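# Raise the drop-leaf, swing out its gate, rest leaf level

## Task

Put the fold-down table into its open state: lift the leaf that hangs down, pivot the support gate behind it outward to its full stop, and lower the leaf onto that gate so it remains horizontal unaided. The attempt fails if the leaf drops back to hanging after being raised more than slightly, or if the robot topples or is left leaning.

## Robot and tools

ROBOT. A wheeled base that can drive forward, sideways or turn in place carries a column about 1.7 m tall. A carriage rides on it (lift_m, 0 to 1 m). The carriage holds a left and a right arm of six joints, each ending in a five-finger hand. The arm bases sit about 0.57 m + lift_m above the floor, and carriage parts reach about 0.15 m lower. A hand point reaches about 0.78 m from its shoulder but only about 0.4 m below the arm base. The parked arm is joints 1 to 6 = 0, 0.05, 0.05, 1.45, 0, 0; with both parked the robot is roughly 0.85 m wide and 0.65 m long. Cameras: carriage_camera (fixed, facing forward, tilted about 20 degrees down), plus left_wrist_camera and right_wrist_camera (on the little-finger side of each wrist, aimed at the hand point). Images are 672x504.

FRAMES. Base frame: metres, origin on the floor beneath the base centre, x forward, y left, z up. The left_hand and right_hand readings are hand points in this frame (0.045 m in front of the palm; fingers extend 0.06 to 0.07 m further). At long reach the true hand is usually lower than the reading. base_odometry is the base pose relative to where it began, from wheel turns only (slip counts as travel); heading in rad, left positive, -3.142 to 3.142.

move. One action per call. Keys: base, joints, speeds, min_time_s, plus cameras and blocking.
- base: an object with exactly one key, each a relative offset from where the base last reported itself: translate_m (metres, forward positive, -2 to 2), strafe_m (metres, left positive, -2 to 2) or rotate_rad (radians, counter-clockwise positive, -6.3 to 6.3).
- joints: one flat object covering both arms, keyed by joint name, each an absolute target. lift_m in metres 0 to 1. left_joint1_rad to left_joint6_rad and right_joint1_rad to right_joint6_rad in radians: joint1 -2.617 to 3.054 (turns arm about vertical, 0 ahead, positive left); joint2 0 to 3.141 (shoulder: 0 upper arm back and level, 1.57 up, 3.14 forward level); joint3 0 to 3.141 (elbow, 0 folded, 3.14 straight); joint4 -1.57 to 1.57 (wrist pitch, positive lifts fingertips); joint5 -1.57 to 1.57 (wrist yaw, positive turns fingertips right); joint6 -2.094 to 2.094 (roll about finger axis). With joints 5 and 6 at 0 a level hand's palm faces down. Hand keys use a -1 to 1 scale: <side>_hand_little, _ring, _middle, _index, _thumb_bend (+1 straight, -1 curled); <side>_hand_thumb_turn (+1 beside palm, -1 opposite the fingers); <side>_hand_force_limit (a setting, -1 to 1, roughly 0 to 10 N at the fingertip, 15 N for thumb motors; closing stops there); <side>_hand_speed (a setting, -0.96 to 1; -0.94 or lower gives a gentle grip). Hands start at force_limit 0 and speed -0.8.
- speeds: top speed for this action only: translate_m and strafe_m 0.02 to 0.5 m/s, rotate_rad 0.05 to 1.57 rad/s, lift_m 0.08 to 0.27 m/s (default 0.25).
- min_time_s: 0.1 to 8 s, the shortest duration of arm motions; 2 or more straightens the hand path. Too short a value speeds arms up and can overshoot.
- cameras: list of carriage_camera, left_wrist_camera, right_wrist_camera, or all; [] for none.
- blocking: true (default) returns after everything rests; false returns within about 0.5 s while motion continues.
An empty move just reports state and images.

OTHER TOOLS. wait(seconds 0 to 10, cameras) lets the scene run; wait(0) after a non-blocking move shows an "earlier move" line. stop brakes all running motions (the base coasts a little). zoom_image(camera, region [x0, y0, x1, y1] in pixels, at most 504 wide and high) magnifies the latest image. show_instructions shows reference pages. finished_scene (scene 1) ends the run; the table must stay set up without the robot.

RESULTS. The "move" line reads done or the worst status. base_status and joint_status words: done, moving, off_target (resting short, maybe still pushing), contact_stop, time_out, stopped, not_followed (a safety check withheld arm targets, often because arms would meet), limit_stop_at_motor_heat. "pictures" lists image order. joint_positions gives readings; motor_effort is percent of maximum with the action's peak in brackets; joint torques are per arm joint. <side>_hand_stopped_by gives six words (little, ring, middle, index, thumb_bend, thumb_turn): moving, target, force, stalled, fault. <side>_<motor>_load_n is fingertip force, positive when pushed open. on_its_own reports uncommanded behaviour. MOTOR HOT warns of heating; an OVER-TEMPERATURE FAULT drops that arm for 30 to 60 s, after which resend targets.

CAUTIONS. A refused call or an unplanned stop (contact_stop, time_out) cancels later move, wait and finished_scene calls in the same reply. Arms have no contact stop and keep pressing; never let the two arms collide or squeeze each other. Keep the leaf supported until it rests on the gate; do not release it mid-air. Avoid slams, hard pushes on the table and dropping anything. The robot tips more easily with the carriage high, arms stretched or pulling; a hand z that rises without command indicates a lean. Do not back under the table edge into the column, and don't drive away while a hand holds something fixed. After a contact, back off about 0.2 m. Park arms when idle or on a MOTOR HOT warning to cool them. With joint 2 below 0.8 rad, turning joint 1 outward 0.5 rad or more can hit the column.

Each tool is called after "Request:" in YAML: its name, and indented under it one key for each argument.

Reference images:

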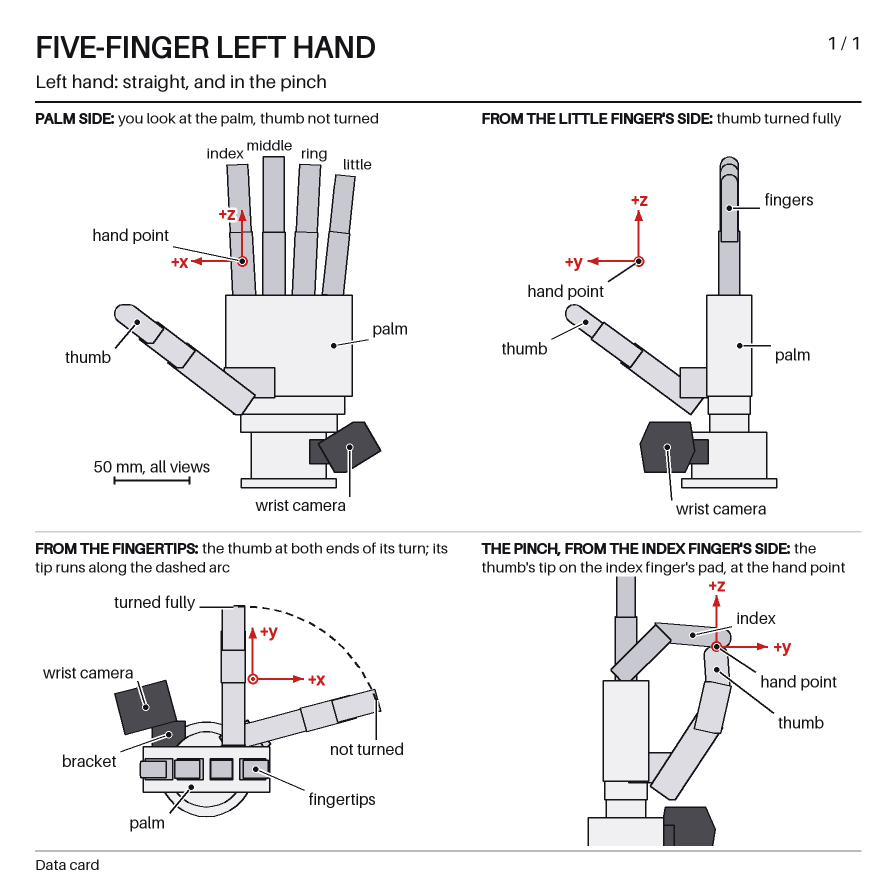

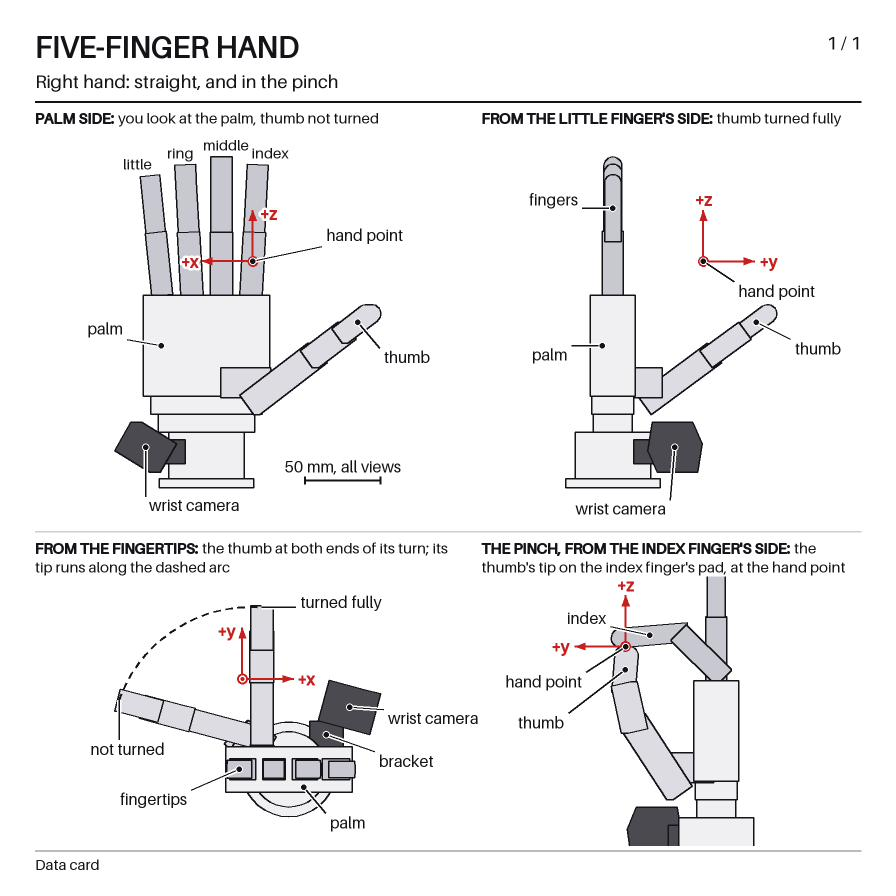

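## Session

Request:
move:

Scene clock: 0.00 s.
Joint torques (N m): no reading
base_odometry: x=+0.000 y=+0.000 heading=+0.000
base_status: not commanded
joint_positions: lift_m=+0.300 left_joint1_rad=+0.002 left_joint2_rad=+0.038 left_joint3_rad=+0.059 left_joint4_rad=+1.442 left_joint5_rad=+0.046 left_joint6_rad=+0.002 right_joint1_rad=+0.005 right_joint2_rad=+0.040 right_joint3_rad=+0.065 right_joint4_rad=+1.485 right_joint5_rad=+0.042 right_joint6_rad=-0.019 left_hand_little=+1.000 left_hand_ring=+1.000 left_hand_middle=+1.000 left_hand_index=+1.000 left_hand_thumb_turn=+1.000 left_hand_thumb_bend=+1.000 left_hand_force_limit=+0.000 left_hand_speed=-0.800 right_hand_little=+1.000 right_hand_ring=+1.000 right_hand_middle=+1.000 right_hand_index=+1.000 right_hand_thumb_turn=+1.000 right_hand_thumb_bend=+1.000 right_hand_force_limit=+0.000 right_hand_speed=-0.800
joint_status: not commanded
left_hand_stopped_by: target,target,target,target,target,target
right_hand_stopped_by: target,target,target,target,target,target
left_little_load_n: 0.0
left_ring_load_n: 0.0
left_middle_load_n: 0.0
left_index_load_n: 0.0
left_thumb_bend_load_n: 0.0
left_thumb_turn_load_n: 0.0
right_little_load_n: 0.0
right_ring_load_n: 0.0
right_middle_load_n: 0.0
right_index_load_n: 0.0
right_thumb_bend_load_n: 0.0
right_thumb_turn_load_n: -0.5
motor_effort: lift_m=+19 drive_wheels=-2
left_hand: x=+0.3207 y=+0.2612 z=+1.3265 quat_wxyz=(+0.706, -0.022, +0.054, -0.705) (m; base frame)
right_hand: x=+0.3086 y=-0.2787 z=+1.3346 quat_wxyz=(+0.701, -0.007, +0.036, -0.712) (m; base frame)
pictures: carriage_camera, left_wrist_camera, right_wrist_camera

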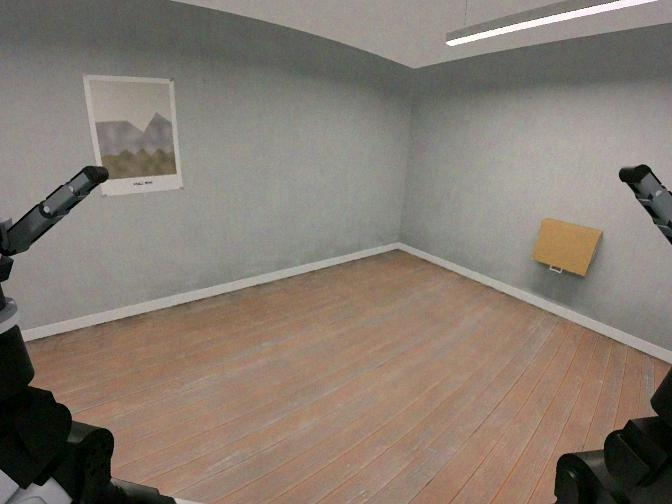

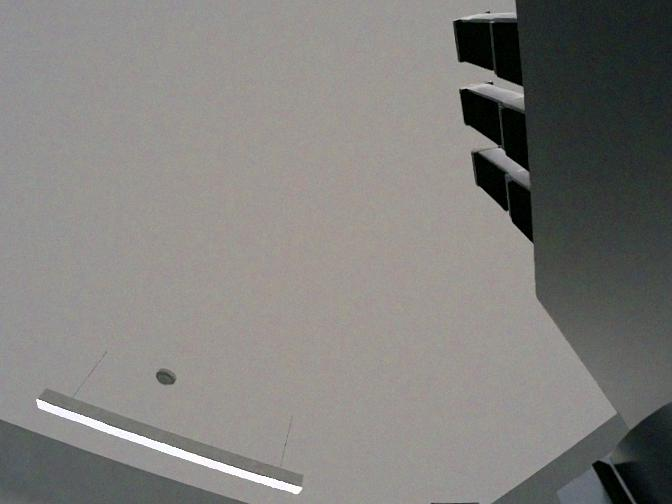

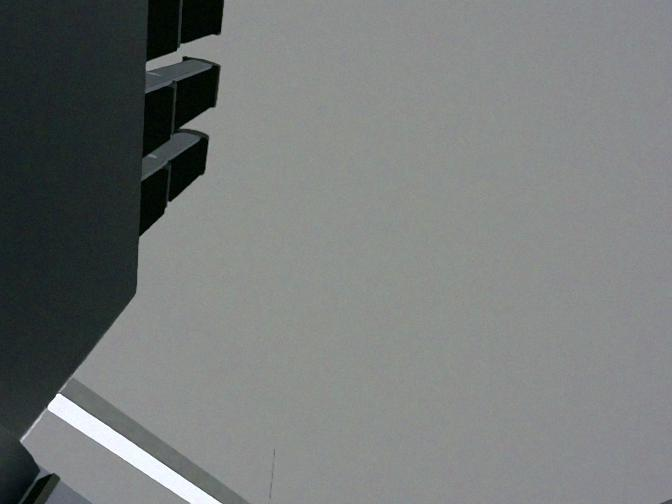

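Request:
zoom_image:
  camera: "carriage_camera"
  region: [500, 190, 640, 295]

Request:
move:
  base: {"rotate_rad": -0.6}
  cameras: ["carriage_camera"]

Scaled by 3.600 from the camera's 672x504 image, which has a finer 960x720 frame.

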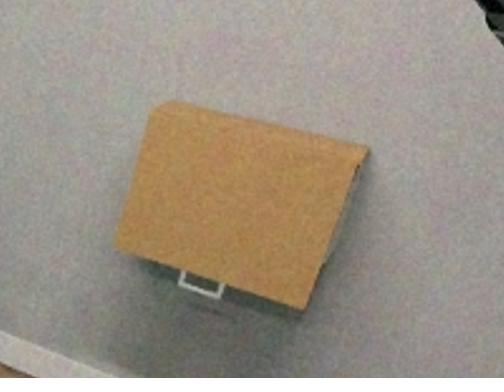

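Scene clock: 2.50 s.
Joint torques (N m): left_arm=[-0.21 3.52 5.96 -0.04 -0.07 0.04] | right_arm=[-0.5 3.84 4.75 -0.24 -0.12 -0.15]
move: done
base_odometry: x=+0.000 y=+0.000 heading=-0.600
base_status: done
joint_positions: lift_m=+0.300 left_joint1_rad=+0.002 left_joint2_rad=+0.038 left_joint3_rad=+0.059 left_joint4_rad=+1.442 left_joint5_rad=+0.046 left_joint6_rad=+0.002 right_joint1_rad=+0.005 right_joint2_rad=+0.040 right_joint3_rad=+0.065 right_joint4_rad=+1.485 right_joint5_rad=+0.042 right_joint6_rad=-0.019 left_hand_little=+1.000 left_hand_ring=+1.000 left_hand_middle=+1.000 left_hand_index=+1.000 left_hand_thumb_turn=+1.000 left_hand_thumb_bend=+1.000 left_hand_force_limit=+0.000 left_hand_speed=-0.800 right_hand_little=+1.000 right_hand_ring=+1.000 right_hand_middle=+1.000 right_hand_index=+1.000 right_hand_thumb_turn=+1.000 right_hand_thumb_bend=+1.000 right_hand_force_limit=+0.000 right_hand_speed=-0.800
joint_status: not commanded
left_hand_stopped_by: target,target,target,target,target,target
right_hand_stopped_by: target,target,target,target,target,target
left_little_load_n: 0.0
left_ring_load_n: 0.0
left_middle_load_n: 0.0
left_index_load_n: 0.0
left_thumb_bend_load_n: 0.5
left_thumb_turn_load_n: 0.0
right_little_load_n: 0.0
right_ring_load_n: 0.0
right_middle_load_n: 0.0
right_index_load_n: 0.0
right_thumb_bend_load_n: 0.0
right_thumb_turn_load_n: 0.0
motor_effort: lift_m=+19(19) drive_wheels=+2(9)
left_hand: x=+0.3207 y=+0.2612 z=+1.3265 quat_wxyz=(+0.706, -0.022, +0.054, -0.705) (m; base frame)
right_hand: x=+0.3086 y=-0.2787 z=+1.3346 quat_wxyz=(+0.701, -0.007, +0.036, -0.712) (m; base frame)
pictures: carriage_camera

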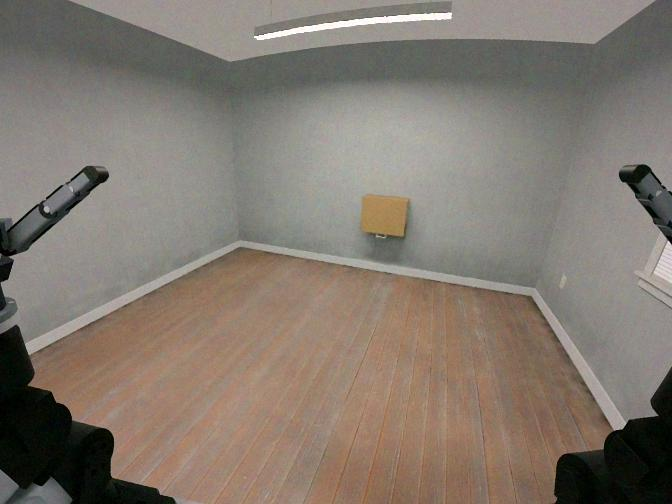

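Request:
move:
  base: {"rotate_rad": -0.446}

Request:
move:
  base: {"strafe_m": 0.76}

Request:
move:
  base: {"translate_m": 1.5}
  cameras: ["carriage_camera"]

Scene clock: 6.17 s.
Joint torques (N m): left_arm=[-0.23 3.49 5.96 -0.03 -0.07 0.05] | right_arm=[-0.53 3.93 4.97 -0.24 -0.11 -0.11]
move: done
base_odometry: x=+0.000 y=+0.000 heading=-1.045
base_status: done
joint_positions: lift_m=+0.300 left_joint1_rad=+0.002 left_joint2_rad=+0.038 left_joint3_rad=+0.059 left_joint4_rad=+1.441 left_joint5_rad=+0.046 left_joint6_rad=+0.002 right_joint1_rad=+0.005 right_joint2_rad=+0.040 right_joint3_rad=+0.065 right_joint4_rad=+1.485 right_joint5_rad=+0.042 right_joint6_rad=-0.019 left_hand_little=+1.000 left_hand_ring=+1.000 left_hand_middle=+1.000 left_hand_index=+1.000 left_hand_thumb_turn=+1.000 left_hand_thumb_bend=+1.000 left_hand_force_limit=+0.000 left_hand_speed=-0.800 right_hand_little=+1.000 right_hand_ring=+1.000 right_hand_middle=+1.000 right_hand_index=+1.000 right_hand_thumb_turn=+1.000 right_hand_thumb_bend=+1.000 right_hand_force_limit=+0.000 right_hand_speed=-0.800
joint_status: not commanded
left_hand_stopped_by: target,target,target,target,target,target
right_hand_stopped_by: target,target,target,target,target,target
left_little_load_n: 0.5
left_ring_load_n: 0.0
left_middle_load_n: 0.0
left_index_load_n: 0.0
left_thumb_bend_load_n: 0.0
left_thumb_turn_load_n: 0.0
right_little_load_n: 0.0
right_ring_load_n: 0.5
right_middle_load_n: 0.0
right_index_load_n: 0.0
right_thumb_bend_load_n: 0.0
right_thumb_turn_load_n: 0.0
motor_effort: lift_m=+19(19) drive_wheels=+3(6)
left_hand: x=+0.3209 y=+0.2612 z=+1.3264 quat_wxyz=(+0.706, -0.022, +0.055, -0.705) (m; base frame)
right_hand: x=+0.3087 y=-0.2787 z=+1.3345 quat_wxyz=(+0.701, -0.007, +0.036, -0.712) (m; base frame)
pictures: none

Scene clock: 9.93 s.
Joint torques (N m): left_arm=[-0.18 3.49 5.94 -0.03 -0.07 0.04] | right_arm=[-0.8 3.92 5.09 -0.21 -0.08 -0.11]
move: done
base_odometry: x=+0.658 y=+0.380 heading=-1.046
base_status: done
joint_positions: lift_m=+0.300 left_joint1_rad=+0.002 left_joint2_rad=+0.038 left_joint3_rad=+0.059 left_joint4_rad=+1.441 left_joint5_rad=+0.046 left_joint6_rad=+0.002 right_joint1_rad=+0.005 right_joint2_rad=+0.040 right_joint3_rad=+0.065 right_joint4_rad=+1.485 right_joint5_rad=+0.041 right_joint6_rad=-0.019 left_hand_little=+1.000 left_hand_ring=+1.000 left_hand_middle=+1.000 left_hand_index=+1.000 left_hand_thumb_turn=+1.000 left_hand_thumb_bend=+1.000 left_hand_force_limit=+0.000 left_hand_speed=-0.800 right_hand_little=+1.000 right_hand_ring=+1.000 right_hand_middle=+1.000 right_hand_index=+1.000 right_hand_thumb_turn=+1.000 right_hand_thumb_bend=+1.000 right_hand_force_limit=+0.000 right_hand_speed=-0.800
joint_status: not commanded
left_hand_stopped_by: target,target,target,target,target,target
right_hand_stopped_by: target,target,target,target,target,target
left_little_load_n: 0.0
left_ring_load_n: 0.0
left_middle_load_n: 0.0
left_index_load_n: 0.0
left_thumb_bend_load_n: 0.0
left_thumb_turn_load_n: 0.0
right_little_load_n: 0.0
right_ring_load_n: 0.0
right_middle_load_n: 0.0
right_index_load_n: 0.0
right_thumb_bend_load_n: 0.0
right_thumb_turn_load_n: 0.0
motor_effort: lift_m=+19(19) drive_wheels=-6(12)
left_hand: x=+0.3209 y=+0.2611 z=+1.3264 quat_wxyz=(+0.706, -0.022, +0.055, -0.706) (m; base frame)
right_hand: x=+0.3087 y=-0.2786 z=+1.3345 quat_wxyz=(+0.701, -0.007, +0.036, -0.712) (m; base frame)
pictures: none

Scene clock: 15.23 s.
Joint torques (N m): left_arm=[-0.18 3.48 5.96 -0.04 -0.07 0.04] | right_arm=[-0.36 3.79 5.12 -0.28 -0.05 -0.12]
move: done
base_odometry: x=+1.410 y=-0.917 heading=-1.046
base_status: done
joint_positions: lift_m=+0.300 left_joint1_rad=+0.002 left_joint2_rad=+0.038 left_joint3_rad=+0.059 left_joint4_rad=+1.441 left_joint5_rad=+0.046 left_joint6_rad=+0.002 right_joint1_rad=+0.005 right_joint2_rad=+0.040 right_joint3_rad=+0.065 right_joint4_rad=+1.485 right_joint5_rad=+0.041 right_joint6_rad=-0.019 left_hand_little=+1.000 left_hand_ring=+1.000 left_hand_middle=+1.000 left_hand_index=+1.000 left_hand_thumb_turn=+1.000 left_hand_thumb_bend=+1.000 left_hand_force_limit=+0.000 left_hand_speed=-0.800 right_hand_little=+1.000 right_hand_ring=+1.000 right_hand_middle=+1.000 right_hand_index=+1.000 right_hand_thumb_turn=+1.000 right_hand_thumb_bend=+1.000 right_hand_force_limit=+0.000 right_hand_speed=-0.800
joint_status: not commanded
left_hand_stopped_by: target,target,target,target,target,target
right_hand_stopped_by: target,target,target,target,target,target
left_little_load_n: 0.0
left_ring_load_n: 0.0
left_middle_load_n: 0.0
left_index_load_n: 0.0
left_thumb_bend_load_n: 0.0
left_thumb_turn_load_n: 0.0
right_little_load_n: 0.0
right_ring_load_n: 0.0
right_middle_load_n: 0.0
right_index_load_n: 0.0
right_thumb_bend_load_n: 0.0
right_thumb_turn_load_n: 0.0
motor_effort: lift_m=+19(19) drive_wheels=-5(9)
left_hand: x=+0.3210 y=+0.2611 z=+1.3264 quat_wxyz=(+0.706, -0.022, +0.055, -0.706) (m; base frame)
right_hand: x=+0.3085 y=-0.2786 z=+1.3346 quat_wxyz=(+0.701, -0.007, +0.036, -0.712) (m; base frame)
pictures: carriage_camera

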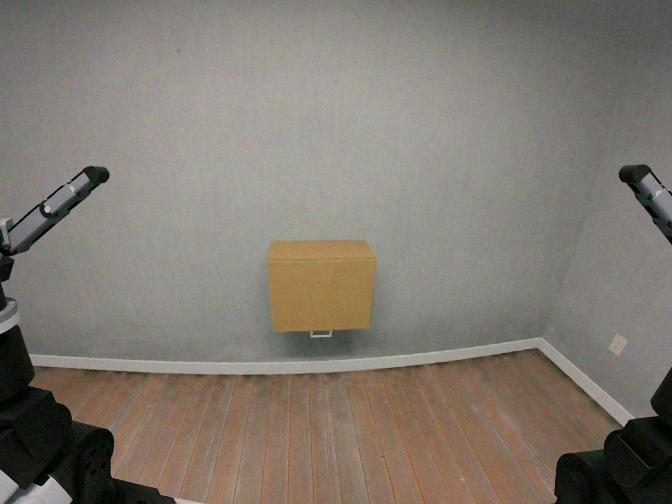

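Request:
zoom_image:
  camera: "carriage_camera"
  region: [250, 220, 400, 360]

Scaled by 3.360 from the camera's 672x504 image, which has a finer 960x720 frame.

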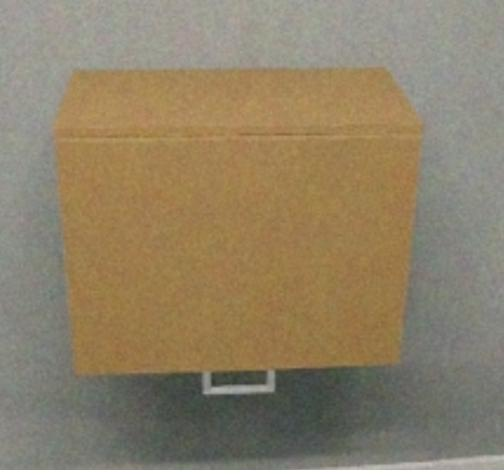

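Request:
move:
  joints: {"lift_m": 0.0}
  cameras: ["carriage_camera"]

Request:
zoom_image:
  camera: "carriage_camera"
  region: [220, 100, 420, 300]

Scene clock: 18.10 s.
Joint torques (N m): left_arm=[-0.2 3.49 5.96 -0.02 -0.07 0.04] | right_arm=[-0.53 3.75 5.08 -0.27 -0.08 -0.16]
move: done
base_odometry: x=+1.410 y=-0.917 heading=-1.046
base_status: not commanded
joint_positions: lift_m=+0.000 left_joint1_rad=+0.002 left_joint2_rad=+0.038 left_joint3_rad=+0.059 left_joint4_rad=+1.441 left_joint5_rad=+0.046 left_joint6_rad=+0.002 right_joint1_rad=+0.005 right_joint2_rad=+0.040 right_joint3_rad=+0.065 right_joint4_rad=+1.485 right_joint5_rad=+0.041 right_joint6_rad=-0.019 left_hand_little=+1.000 left_hand_ring=+1.000 left_hand_middle=+1.000 left_hand_index=+1.000 left_hand_thumb_turn=+1.000 left_hand_thumb_bend=+1.000 left_hand_force_limit=+0.000 left_hand_speed=-0.800 right_hand_little=+1.000 right_hand_ring=+1.000 right_hand_middle=+1.000 right_hand_index=+1.000 right_hand_thumb_turn=+1.000 right_hand_thumb_bend=+1.000 right_hand_force_limit=+0.000 right_hand_speed=-0.800
joint_status: all done
left_hand_stopped_by: target,target,target,target,target,target
right_hand_stopped_by: target,target,target,target,target,target
left_little_load_n: 0.0
left_ring_load_n: 0.0
left_middle_load_n: 0.0
left_index_load_n: 0.0
left_thumb_bend_load_n: 0.0
left_thumb_turn_load_n: 0.0
right_little_load_n: 0.0
right_ring_load_n: 0.0
right_middle_load_n: 0.0
right_index_load_n: 0.0
right_thumb_bend_load_n: 0.0
right_thumb_turn_load_n: 0.0
motor_effort: lift_m=+19(19) drive_wheels=-4(5)
left_hand: x=+0.3210 y=+0.2611 z=+1.0264 quat_wxyz=(+0.706, -0.022, +0.055, -0.706) (m; base frame)
right_hand: x=+0.3085 y=-0.2786 z=+1.0346 quat_wxyz=(+0.701, -0.007, +0.036, -0.712) (m; base frame)
pictures: carriage_camera

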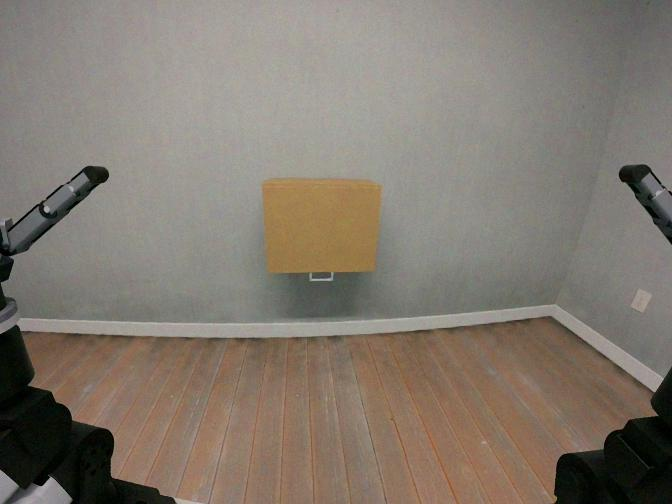

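Scaled by 2.520 from the camera's 672x504 image, which has a finer 960x720 frame.

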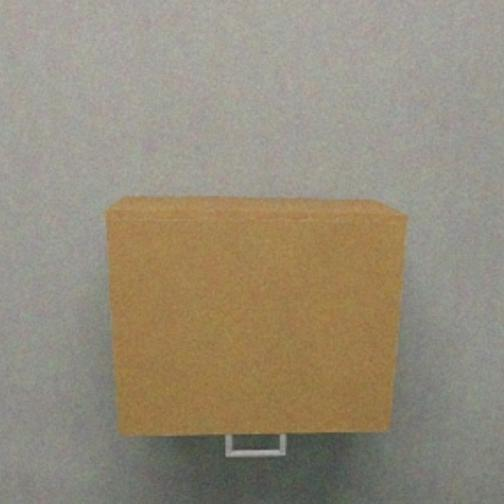

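Request:
move:
  base: {"strafe_m": 0.9}

Request:
move:
  base: {"rotate_rad": -0.75}
  cameras: ["carriage_camera"]

Request:
zoom_image:
  camera: "carriage_camera"
  region: [220, 130, 420, 330]

Scene clock: 24.67 s.
Joint torques (N m): left_arm=[-0.18 3.49 5.96 -0.03 -0.05 0.04] | right_arm=[-0.47 3.82 5.11 -0.28 -0.05 -0.13]
move: done
base_odometry: x=+2.189 y=-0.466 heading=-1.046
base_status: done
joint_positions: lift_m=+0.000 left_joint1_rad=+0.002 left_joint2_rad=+0.038 left_joint3_rad=+0.059 left_joint4_rad=+1.441 left_joint5_rad=+0.046 left_joint6_rad=+0.002 right_joint1_rad=+0.005 right_joint2_rad=+0.040 right_joint3_rad=+0.065 right_joint4_rad=+1.485 right_joint5_rad=+0.041 right_joint6_rad=-0.019 left_hand_little=+1.000 left_hand_ring=+1.000 left_hand_middle=+1.000 left_hand_index=+1.000 left_hand_thumb_turn=+1.000 left_hand_thumb_bend=+1.000 left_hand_force_limit=+0.000 left_hand_speed=-0.800 right_hand_little=+1.000 right_hand_ring=+1.000 right_hand_middle=+1.000 right_hand_index=+1.000 right_hand_thumb_turn=+1.000 right_hand_thumb_bend=+1.000 right_hand_force_limit=+0.000 right_hand_speed=-0.800
joint_status: not commanded
left_hand_stopped_by: target,target,target,target,target,target
right_hand_stopped_by: target,target,target,target,target,target
left_little_load_n: 0.0
left_ring_load_n: 0.0
left_middle_load_n: 0.0
left_index_load_n: 0.0
left_thumb_bend_load_n: 0.0
left_thumb_turn_load_n: 0.0
right_little_load_n: 0.0
right_ring_load_n: 0.5
right_middle_load_n: 0.0
right_index_load_n: 0.0
right_thumb_bend_load_n: 0.0
right_thumb_turn_load_n: 0.0
motor_effort: lift_m=+19(19) drive_wheels=-3(7)
left_hand: x=+0.3210 y=+0.2611 z=+1.0264 quat_wxyz=(+0.706, -0.022, +0.055, -0.706) (m; base frame)
right_hand: x=+0.3085 y=-0.2785 z=+1.0346 quat_wxyz=(+0.701, -0.007, +0.035, -0.712) (m; base frame)
pictures: none

Scene clock: 26.90 s.
Joint torques (N m): left_arm=[-0.18 3.49 5.97 -0.03 -0.07 0.04] | right_arm=[-0.69 4.04 5.15 -0.2 -0.09 -0.11]
move: done
base_odometry: x=+2.189 y=-0.466 heading=-1.796
base_status: done
joint_positions: lift_m=+0.000 left_joint1_rad=+0.002 left_joint2_rad=+0.038 left_joint3_rad=+0.059 left_joint4_rad=+1.441 left_joint5_rad=+0.046 left_joint6_rad=+0.002 right_joint1_rad=+0.005 right_joint2_rad=+0.040 right_joint3_rad=+0.065 right_joint4_rad=+1.485 right_joint5_rad=+0.041 right_joint6_rad=-0.019 left_hand_little=+1.000 left_hand_ring=+1.000 left_hand_middle=+1.000 left_hand_index=+1.000 left_hand_thumb_turn=+1.000 left_hand_thumb_bend=+1.000 left_hand_force_limit=+0.000 left_hand_speed=-0.800 right_hand_little=+1.000 right_hand_ring=+1.000 right_hand_middle=+1.000 right_hand_index=+1.000 right_hand_thumb_turn=+1.000 right_hand_thumb_bend=+1.000 right_hand_force_limit=+0.000 right_hand_speed=-0.800
joint_status: not commanded
left_hand_stopped_by: target,target,target,target,target,target
right_hand_stopped_by: target,target,target,target,target,target
left_little_load_n: 0.0
left_ring_load_n: 0.0
left_middle_load_n: 0.0
left_index_load_n: 0.0
left_thumb_bend_load_n: 0.0
left_thumb_turn_load_n: 0.0
right_little_load_n: 0.0
right_ring_load_n: 0.0
right_middle_load_n: 0.0
right_index_load_n: 0.0
right_thumb_bend_load_n: 0.0
right_thumb_turn_load_n: 0.0
motor_effort: lift_m=+19(19) drive_wheels=+3(8)
left_hand: x=+0.3211 y=+0.2611 z=+1.0264 quat_wxyz=(+0.706, -0.022, +0.055, -0.706) (m; base frame)
right_hand: x=+0.3085 y=-0.2785 z=+1.0346 quat_wxyz=(+0.701, -0.007, +0.035, -0.712) (m; base frame)
pictures: carriage_camera

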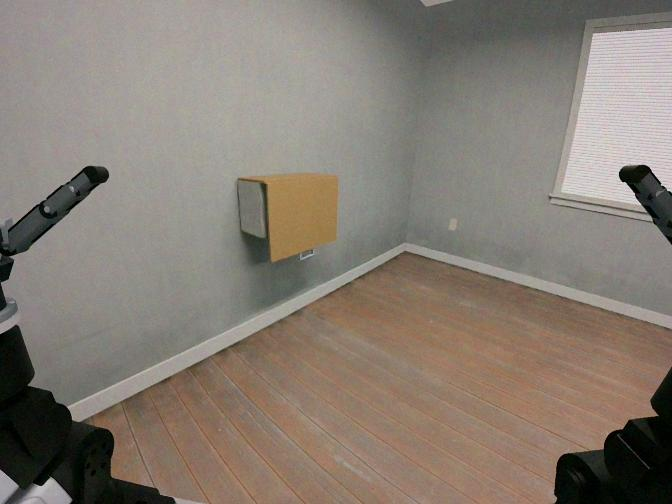

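Scaled by 2.520 from the camera's 672x504 image, which has a finer 960x720 frame.

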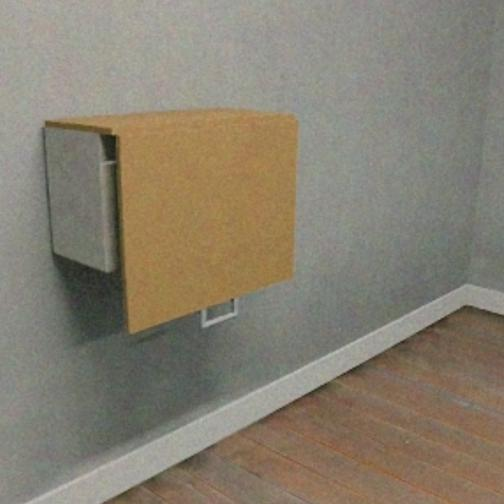

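Request:
zoom_image:
  camera: "carriage_camera"
  region: [230, 170, 300, 260]

Request:
move:
  base: {"rotate_rad": 0.75}

Request:
move:
  base: {"strafe_m": -1.75}

Request:
move:
  base: {"rotate_rad": 0.75}
  cameras: ["carriage_camera"]

Request:
zoom_image:
  camera: "carriage_camera"
  region: [300, 130, 450, 280]

Scaled by 5.600 from the camera's 672x504 image, which has a finer 960x720 frame.

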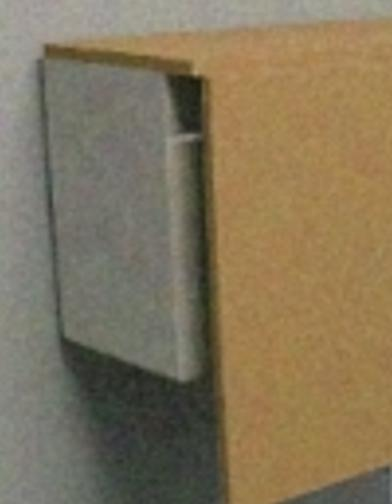

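Scene clock: 29.80 s.
Joint torques (N m): left_arm=[-0.18 3.49 5.96 -0.02 -0.07 0.04] | right_arm=[-0.55 3.92 5.03 -0.28 -0.11 -0.11]
move: done
base_odometry: x=+2.189 y=-0.466 heading=-1.046
base_status: done
joint_positions: lift_m=+0.000 left_joint1_rad=+0.002 left_joint2_rad=+0.038 left_joint3_rad=+0.059 left_joint4_rad=+1.441 left_joint5_rad=+0.046 left_joint6_rad=+0.002 right_joint1_rad=+0.005 right_joint2_rad=+0.040 right_joint3_rad=+0.065 right_joint4_rad=+1.485 right_joint5_rad=+0.041 right_joint6_rad=-0.019 left_hand_little=+1.000 left_hand_ring=+1.000 left_hand_middle=+1.000 left_hand_index=+1.000 left_hand_thumb_turn=+1.000 left_hand_thumb_bend=+1.000 left_hand_force_limit=+0.000 left_hand_speed=-0.800 right_hand_little=+1.000 right_hand_ring=+1.000 right_hand_middle=+1.000 right_hand_index=+1.000 right_hand_thumb_turn=+1.000 right_hand_thumb_bend=+1.000 right_hand_force_limit=+0.000 right_hand_speed=-0.800
joint_status: not commanded
left_hand_stopped_by: target,target,target,target,target,target
right_hand_stopped_by: target,target,target,target,target,target
left_little_load_n: 0.0
left_ring_load_n: 0.0
left_middle_load_n: 0.0
left_index_load_n: 0.0
left_thumb_bend_load_n: 0.0
left_thumb_turn_load_n: 0.0
right_little_load_n: 0.0
right_ring_load_n: 0.0
right_middle_load_n: 0.0
right_index_load_n: 0.0
right_thumb_bend_load_n: 0.0
right_thumb_turn_load_n: 0.0
motor_effort: lift_m=+19(19) drive_wheels=+4(11)
left_hand: x=+0.3211 y=+0.2611 z=+1.0264 quat_wxyz=(+0.706, -0.022, +0.055, -0.706) (m; base frame)
right_hand: x=+0.3085 y=-0.2785 z=+1.0346 quat_wxyz=(+0.701, -0.007, +0.035, -0.712) (m; base frame)
pictures: none

Scene clock: 35.60 s.
Joint torques (N m): left_arm=[-0.18 3.49 5.96 -0.02 -0.07 0.04] | right_arm=[-0.69 3.92 5 -0.28 -0.11 -0.12]
move: done
base_odometry: x=+0.675 y=-1.345 heading=-1.045
base_status: done
joint_positions: lift_m=+0.000 left_joint1_rad=+0.002 left_joint2_rad=+0.038 left_joint3_rad=+0.059 left_joint4_rad=+1.441 left_joint5_rad=+0.046 left_joint6_rad=+0.002 right_joint1_rad=+0.005 right_joint2_rad=+0.040 right_joint3_rad=+0.065 right_joint4_rad=+1.485 right_joint5_rad=+0.041 right_joint6_rad=-0.019 left_hand_little=+1.000 left_hand_ring=+1.000 left_hand_middle=+1.000 left_hand_index=+1.000 left_hand_thumb_turn=+1.000 left_hand_thumb_bend=+1.000 left_hand_force_limit=+0.000 left_hand_speed=-0.800 right_hand_little=+1.000 right_hand_ring=+1.000 right_hand_middle=+1.000 right_hand_index=+1.000 right_hand_thumb_turn=+1.000 right_hand_thumb_bend=+1.000 right_hand_force_limit=+0.000 right_hand_speed=-0.800
joint_status: not commanded
left_hand_stopped_by: target,target,target,target,target,target
right_hand_stopped_by: target,target,target,target,target,target
left_little_load_n: 0.0
left_ring_load_n: 0.0
left_middle_load_n: 0.0
left_index_load_n: 0.0
left_thumb_bend_load_n: 0.0
left_thumb_turn_load_n: 0.0
right_little_load_n: 0.0
right_ring_load_n: 0.0
right_middle_load_n: 0.0
right_index_load_n: 0.0
right_thumb_bend_load_n: 0.0
right_thumb_turn_load_n: 0.0
motor_effort: lift_m=+19(19) drive_wheels=-6(13)
left_hand: x=+0.3211 y=+0.2611 z=+1.0264 quat_wxyz=(+0.706, -0.022, +0.055, -0.706) (m; base frame)
right_hand: x=+0.3085 y=-0.2785 z=+1.0346 quat_wxyz=(+0.701, -0.007, +0.035, -0.712) (m; base frame)
pictures: none

Scene clock: 37.83 s.
Joint torques (N m): left_arm=[-0.18 3.49 5.96 -0.02 -0.07 0.04] | right_arm=[-0.68 4.01 5 -0.2 -0.1 -0.1]
move: done
base_odometry: x=+0.675 y=-1.345 heading=-0.296
base_status: done
joint_positions: lift_m=+0.000 left_joint1_rad=+0.002 left_joint2_rad=+0.038 left_joint3_rad=+0.059 left_joint4_rad=+1.441 left_joint5_rad=+0.046 left_joint6_rad=+0.002 right_joint1_rad=+0.005 right_joint2_rad=+0.040 right_joint3_rad=+0.065 right_joint4_rad=+1.485 right_joint5_rad=+0.041 right_joint6_rad=-0.019 left_hand_little=+1.000 left_hand_ring=+1.000 left_hand_middle=+1.000 left_hand_index=+1.000 left_hand_thumb_turn=+1.000 left_hand_thumb_bend=+1.000 left_hand_force_limit=+0.000 left_hand_speed=-0.800 right_hand_little=+1.000 right_hand_ring=+1.000 right_hand_middle=+1.000 right_hand_index=+1.000 right_hand_thumb_turn=+1.000 right_hand_thumb_bend=+1.000 right_hand_force_limit=+0.000 right_hand_speed=-0.800
joint_status: not commanded
left_hand_stopped_by: target,target,target,target,target,target
right_hand_stopped_by: target,target,target,target,target,target
left_little_load_n: 0.0
left_ring_load_n: 0.0
left_middle_load_n: 0.0
left_index_load_n: 0.0
left_thumb_bend_load_n: 0.0
left_thumb_turn_load_n: 0.0
right_little_load_n: 0.0
right_ring_load_n: 0.0
right_middle_load_n: 0.0
right_index_load_n: 0.0
right_thumb_bend_load_n: 0.0
right_thumb_turn_load_n: 0.0
motor_effort: lift_m=+19(19) drive_wheels=+3(9)
left_hand: x=+0.3211 y=+0.2611 z=+1.0264 quat_wxyz=(+0.706, -0.022, +0.055, -0.706) (m; base frame)
right_hand: x=+0.3086 y=-0.2786 z=+1.0346 quat_wxyz=(+0.701, -0.007, +0.036, -0.712) (m; base frame)
pictures: carriage_camera

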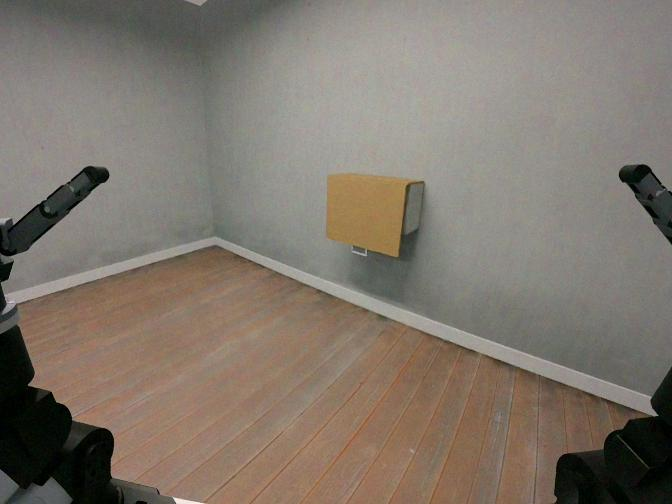

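Scaled by 3.360 from the camera's 672x504 image, which has a finer 960x720 frame.

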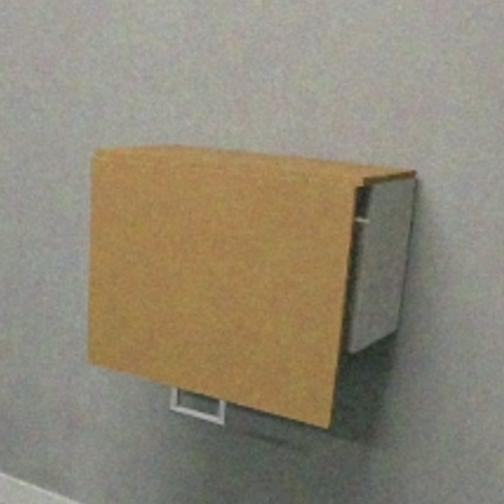

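Request:
zoom_image:
  camera: "carriage_camera"
  region: [390, 170, 440, 250]

Scaled by 6.300 from the camera's 672x504 image, which has a finer 960x720 frame.

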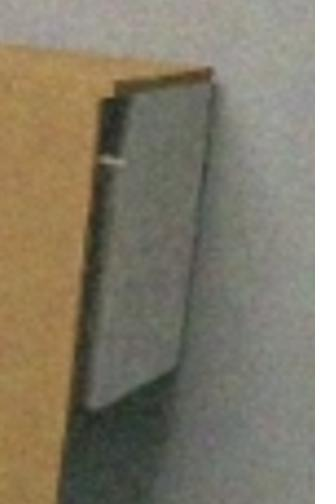

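Request:
move:
  base: {"rotate_rad": -0.75}

Request:
move:
  base: {"strafe_m": 0.85}
  joints: {"right_joint2_rad": 1.2, "right_joint3_rad": 1.2, "right_joint4_rad": 0}
  cameras: ["carriage_camera"]

Request:
move:
  joints: {"right_joint2_rad": 1.2, "right_joint3_rad": 0.8, "right_joint4_rad": 0.4, "left_joint2_rad": 1.0, "left_joint3_rad": 0.6, "left_joint4_rad": 1.4}
  cameras: ["all"]

Scene clock: 46.53 s.
Joint torques (N m): left_arm=[-0.18 3.49 5.97 -0.02 -0.07 0.04] | right_arm=[-0.47 3.93 5.08 -0.29 -0.1 -0.09]
move: done
base_odometry: x=+0.676 y=-1.345 heading=-1.045
base_status: done
joint_positions: lift_m=+0.000 left_joint1_rad=+0.002 left_joint2_rad=+0.038 left_joint3_rad=+0.059 left_joint4_rad=+1.441 left_joint5_rad=+0.046 left_joint6_rad=+0.002 right_joint1_rad=+0.005 right_joint2_rad=+0.040 right_joint3_rad=+0.065 right_joint4_rad=+1.485 right_joint5_rad=+0.041 right_joint6_rad=-0.019 left_hand_little=+1.000 left_hand_ring=+1.000 left_hand_middle=+1.000 left_hand_index=+1.000 left_hand_thumb_turn=+1.000 left_hand_thumb_bend=+1.000 left_hand_force_limit=+0.000 left_hand_speed=-0.800 right_hand_little=+1.000 right_hand_ring=+1.000 right_hand_middle=+1.000 right_hand_index=+1.000 right_hand_thumb_turn=+1.000 right_hand_thumb_bend=+1.000 right_hand_force_limit=+0.000 right_hand_speed=-0.800
joint_status: not commanded
left_hand_stopped_by: target,target,target,target,target,target
right_hand_stopped_by: target,target,target,target,target,target
left_little_load_n: 0.0
left_ring_load_n: 0.0
left_middle_load_n: 0.0
left_index_load_n: 0.5
left_thumb_bend_load_n: 0.0
left_thumb_turn_load_n: 0.0
right_little_load_n: 0.0
right_ring_load_n: 0.0
right_middle_load_n: 0.0
right_index_load_n: 0.0
right_thumb_bend_load_n: 0.0
right_thumb_turn_load_n: 0.0
motor_effort: lift_m=+19(19) drive_wheels=+4(10)
left_hand: x=+0.3211 y=+0.2611 z=+1.0264 quat_wxyz=(+0.706, -0.022, +0.055, -0.706) (m; base frame)
right_hand: x=+0.3086 y=-0.2786 z=+1.0346 quat_wxyz=(+0.701, -0.007, +0.036, -0.712) (m; base frame)
pictures: none

Scene clock: 50.50 s.
Joint torques (N m): left_arm=[-0.18 3.49 5.96 -0.02 -0.07 0.04] | right_arm=[-0.69 -2.86 9.68 2.44 0.01 -0.1]
move: done
base_odometry: x=+1.411 y=-0.919 heading=-1.046
base_status: done
joint_positions: lift_m=+0.000 left_joint1_rad=+0.002 left_joint2_rad=+0.038 left_joint3_rad=+0.059 left_joint4_rad=+1.441 left_joint5_rad=+0.046 left_joint6_rad=+0.002 right_joint1_rad=+0.005 right_joint2_rad=+1.195 right_joint3_rad=+1.170 right_joint4_rad=+0.020 right_joint5_rad=+0.038 right_joint6_rad=-0.019 left_hand_little=+1.000 left_hand_ring=+1.000 left_hand_middle=+1.000 left_hand_index=+1.000 left_hand_thumb_turn=+1.000 left_hand_thumb_bend=+1.000 left_hand_force_limit=+0.000 left_hand_speed=-0.800 right_hand_little=+1.000 right_hand_ring=+1.000 right_hand_middle=+1.000 right_hand_index=+1.000 right_hand_thumb_turn=+1.000 right_hand_thumb_bend=+1.000 right_hand_force_limit=+0.000 right_hand_speed=-0.800
joint_status: all done
left_hand_stopped_by: target,target,target,target,target,target
right_hand_stopped_by: target,target,target,target,target,target
left_little_load_n: 0.0
left_ring_load_n: 0.0
left_middle_load_n: 0.0
left_index_load_n: 0.0
left_thumb_bend_load_n: 0.0
left_thumb_turn_load_n: 0.0
right_little_load_n: 0.0
right_ring_load_n: 0.0
right_middle_load_n: 0.0
right_index_load_n: 0.0
right_thumb_bend_load_n: 0.0
right_thumb_turn_load_n: 0.0
motor_effort: lift_m=+19(19) drive_wheels=-6(12)
left_hand: x=+0.3211 y=+0.2611 z=+1.0264 quat_wxyz=(+0.706, -0.022, +0.055, -0.706) (m; base frame)
right_hand: x=+0.6705 y=-0.2763 z=+0.9302 quat_wxyz=(+0.485, -0.498, +0.505, -0.512) (m; base frame)
pictures: carriage_camera

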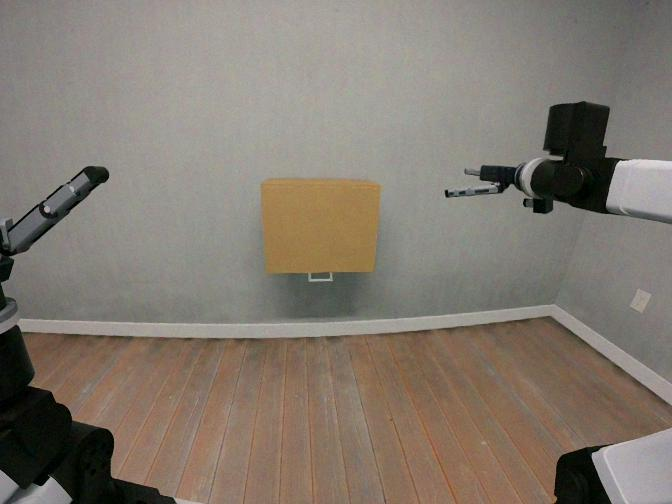

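Scene clock: 51.93 s.
Joint torques (N m): left_arm=[-0.18 -0.53 8.61 0.88 -0.07 0.04] | right_arm=[-0.59 -2.91 5.85 2.72 -0.07 -0.07]
move: done
base_odometry: x=+1.411 y=-0.919 heading=-1.046
base_status: not commanded
joint_positions: lift_m=+0.000 left_joint1_rad=+0.002 left_joint2_rad=+0.992 left_joint3_rad=+0.580 left_joint4_rad=+1.407 left_joint5_rad=+0.046 left_joint6_rad=+0.002 right_joint1_rad=+0.005 right_joint2_rad=+1.195 right_joint3_rad=+0.816 right_joint4_rad=+0.393 right_joint5_rad=+0.038 right_joint6_rad=-0.019 left_hand_little=+1.000 left_hand_ring=+1.000 left_hand_middle=+1.000 left_hand_index=+1.000 left_hand_thumb_turn=+1.000 left_hand_thumb_bend=+1.000 left_hand_force_limit=+0.000 left_hand_speed=-0.800 right_hand_little=+1.000 right_hand_ring=+1.000 right_hand_middle=+1.000 right_hand_index=+1.000 right_hand_thumb_turn=+1.000 right_hand_thumb_bend=+1.000 right_hand_force_limit=+0.000 right_hand_speed=-0.800
joint_status: all done
left_hand_stopped_by: target,target,target,target,target,target
right_hand_stopped_by: target,target,target,target,target,target
left_little_load_n: 0.0
left_ring_load_n: 0.0
left_middle_load_n: 0.0
left_index_load_n: 0.0
left_thumb_bend_load_n: 0.0
left_thumb_turn_load_n: 0.0
right_little_load_n: 0.0
right_ring_load_n: 0.0
right_middle_load_n: 0.0
right_index_load_n: 0.0
right_thumb_bend_load_n: 0.0
right_thumb_turn_load_n: -0.5
motor_effort: lift_m=+19(19) drive_wheels=-6(6)
left_hand: x=+0.5523 y=+0.2615 z=+1.0613 quat_wxyz=(+0.674, -0.185, +0.217, -0.681) (m; base frame)
right_hand: x=+0.6751 y=-0.2763 z=+0.8466 quat_wxyz=(+0.490, -0.493, +0.500, -0.517) (m; base frame)
pictures: carriage_camera, left_wrist_camera, right_wrist_camera

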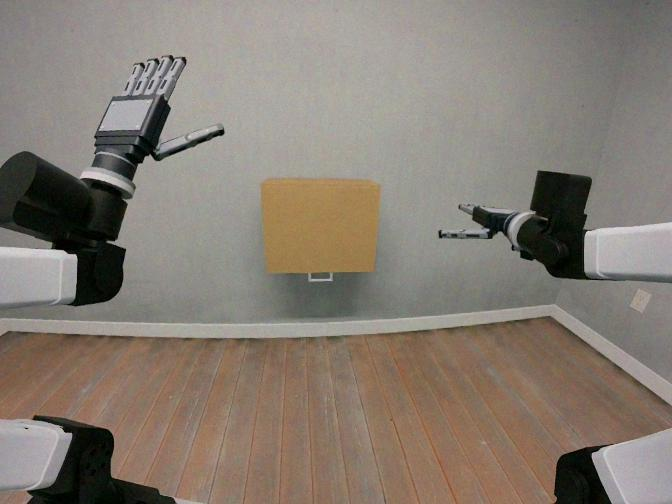

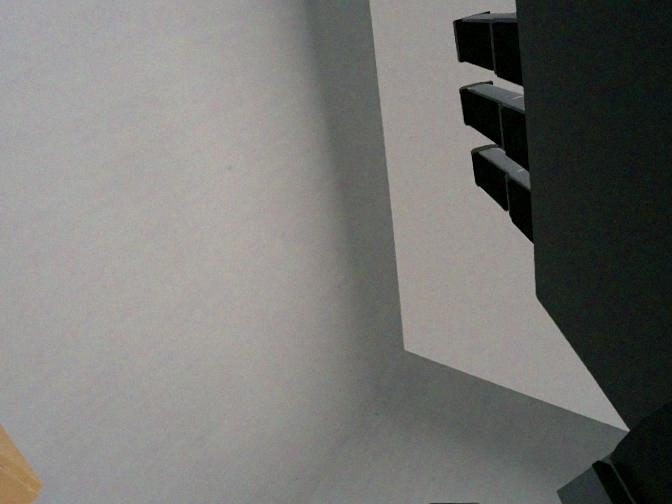

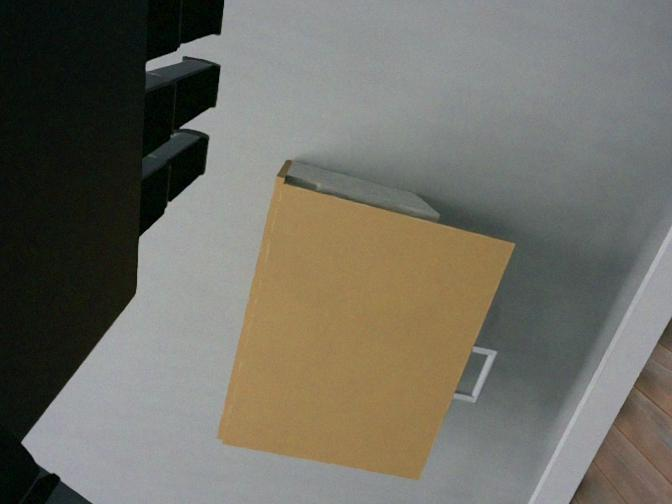

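Request:
move:
  joints: {"right_joint1_rad": -0.459, "right_joint2_rad": 2.38, "right_joint3_rad": 1.577, "right_joint4_rad": 0.804, "right_joint5_rad": -1.5, "right_joint6_rad": 0, "left_joint2_rad": 0.05, "left_joint3_rad": 0.05, "left_joint4_rad": 1.45, "left_joint5_rad": 0}
  cameras: ["all"]

Scene clock: 61.80 s.
Joint torques (N m): left_arm=[-0.17 2.33 5.07 0.13 -0.12 0.04] | right_arm=[-0.95 -9.57 7.69 1.72 -0.15 0.02]
move: done
base_odometry: x=+1.411 y=-0.919 heading=-1.046
base_status: not commanded
joint_positions: lift_m=+0.000 left_joint1_rad=+0.002 left_joint2_rad=+0.065 left_joint3_rad=+0.060 left_joint4_rad=+1.441 left_joint5_rad=+0.008 left_joint6_rad=+0.002 right_joint1_rad=-0.455 right_joint2_rad=+2.363 right_joint3_rad=+1.553 right_joint4_rad=+0.794 right_joint5_rad=-1.490 right_joint6_rad=-0.010 left_hand_little=+1.000 left_hand_ring=+1.000 left_hand_middle=+1.000 left_hand_index=+1.000 left_hand_thumb_turn=+1.000 left_hand_thumb_bend=+1.000 left_hand_force_limit=+0.000 left_hand_speed=-0.800 right_hand_little=+1.000 right_hand_ring=+1.000 right_hand_middle=+1.000 right_hand_index=+1.000 right_hand_thumb_turn=+1.000 right_hand_thumb_bend=+1.000 right_hand_force_limit=+0.000 right_hand_speed=-0.800
joint_status: all done
left_hand_stopped_by: target,target,target,target,target,target
right_hand_stopped_by: target,target,target,target,target,target
left_little_load_n: 0.0
left_ring_load_n: 0.0
left_middle_load_n: 0.0
left_index_load_n: 0.0
left_thumb_bend_load_n: 0.0
left_thumb_turn_load_n: 0.0
right_little_load_n: 0.0
right_ring_load_n: 0.0
right_middle_load_n: 0.0
right_index_load_n: 0.0
right_thumb_bend_load_n: 0.0
right_thumb_turn_load_n: -0.5
motor_effort: lift_m=+19(19) drive_wheels=-6(6)
left_hand: x=+0.3297 y=+0.2685 z=+1.0262 quat_wxyz=(+0.707, -0.045, +0.050, -0.704) (m; base frame)
right_hand: x=+0.7485 y=-0.3349 z=+0.6808 quat_wxyz=(+0.682, -0.682, +0.189, -0.185) (m; base frame)
pictures: carriage_camera, left_wrist_camera, right_wrist_camera

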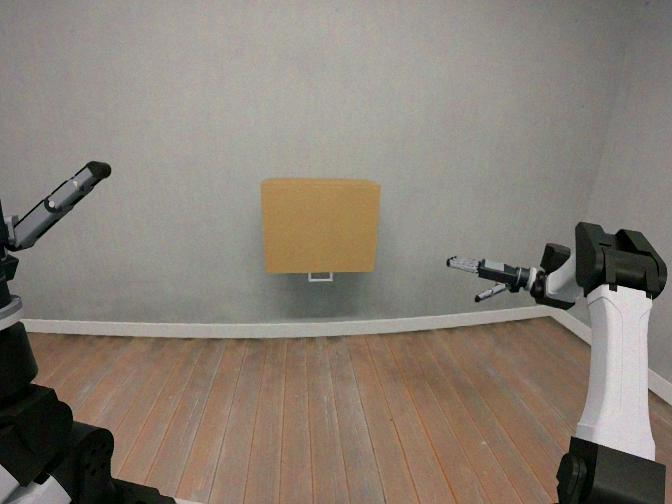

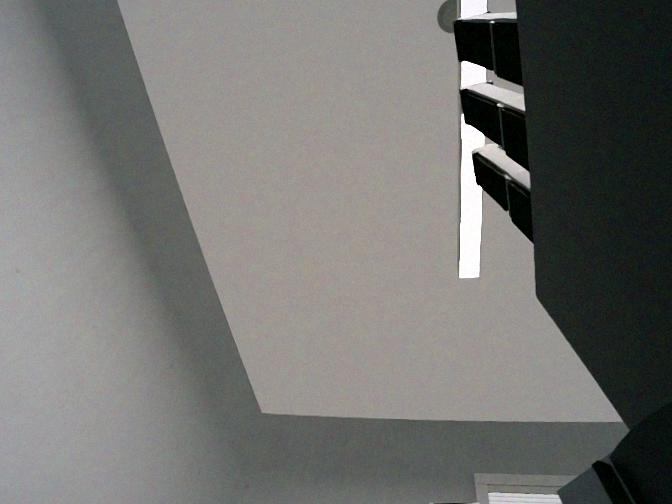

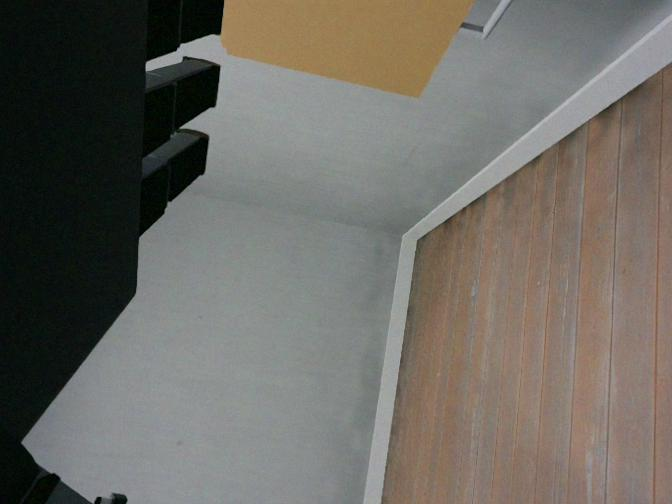

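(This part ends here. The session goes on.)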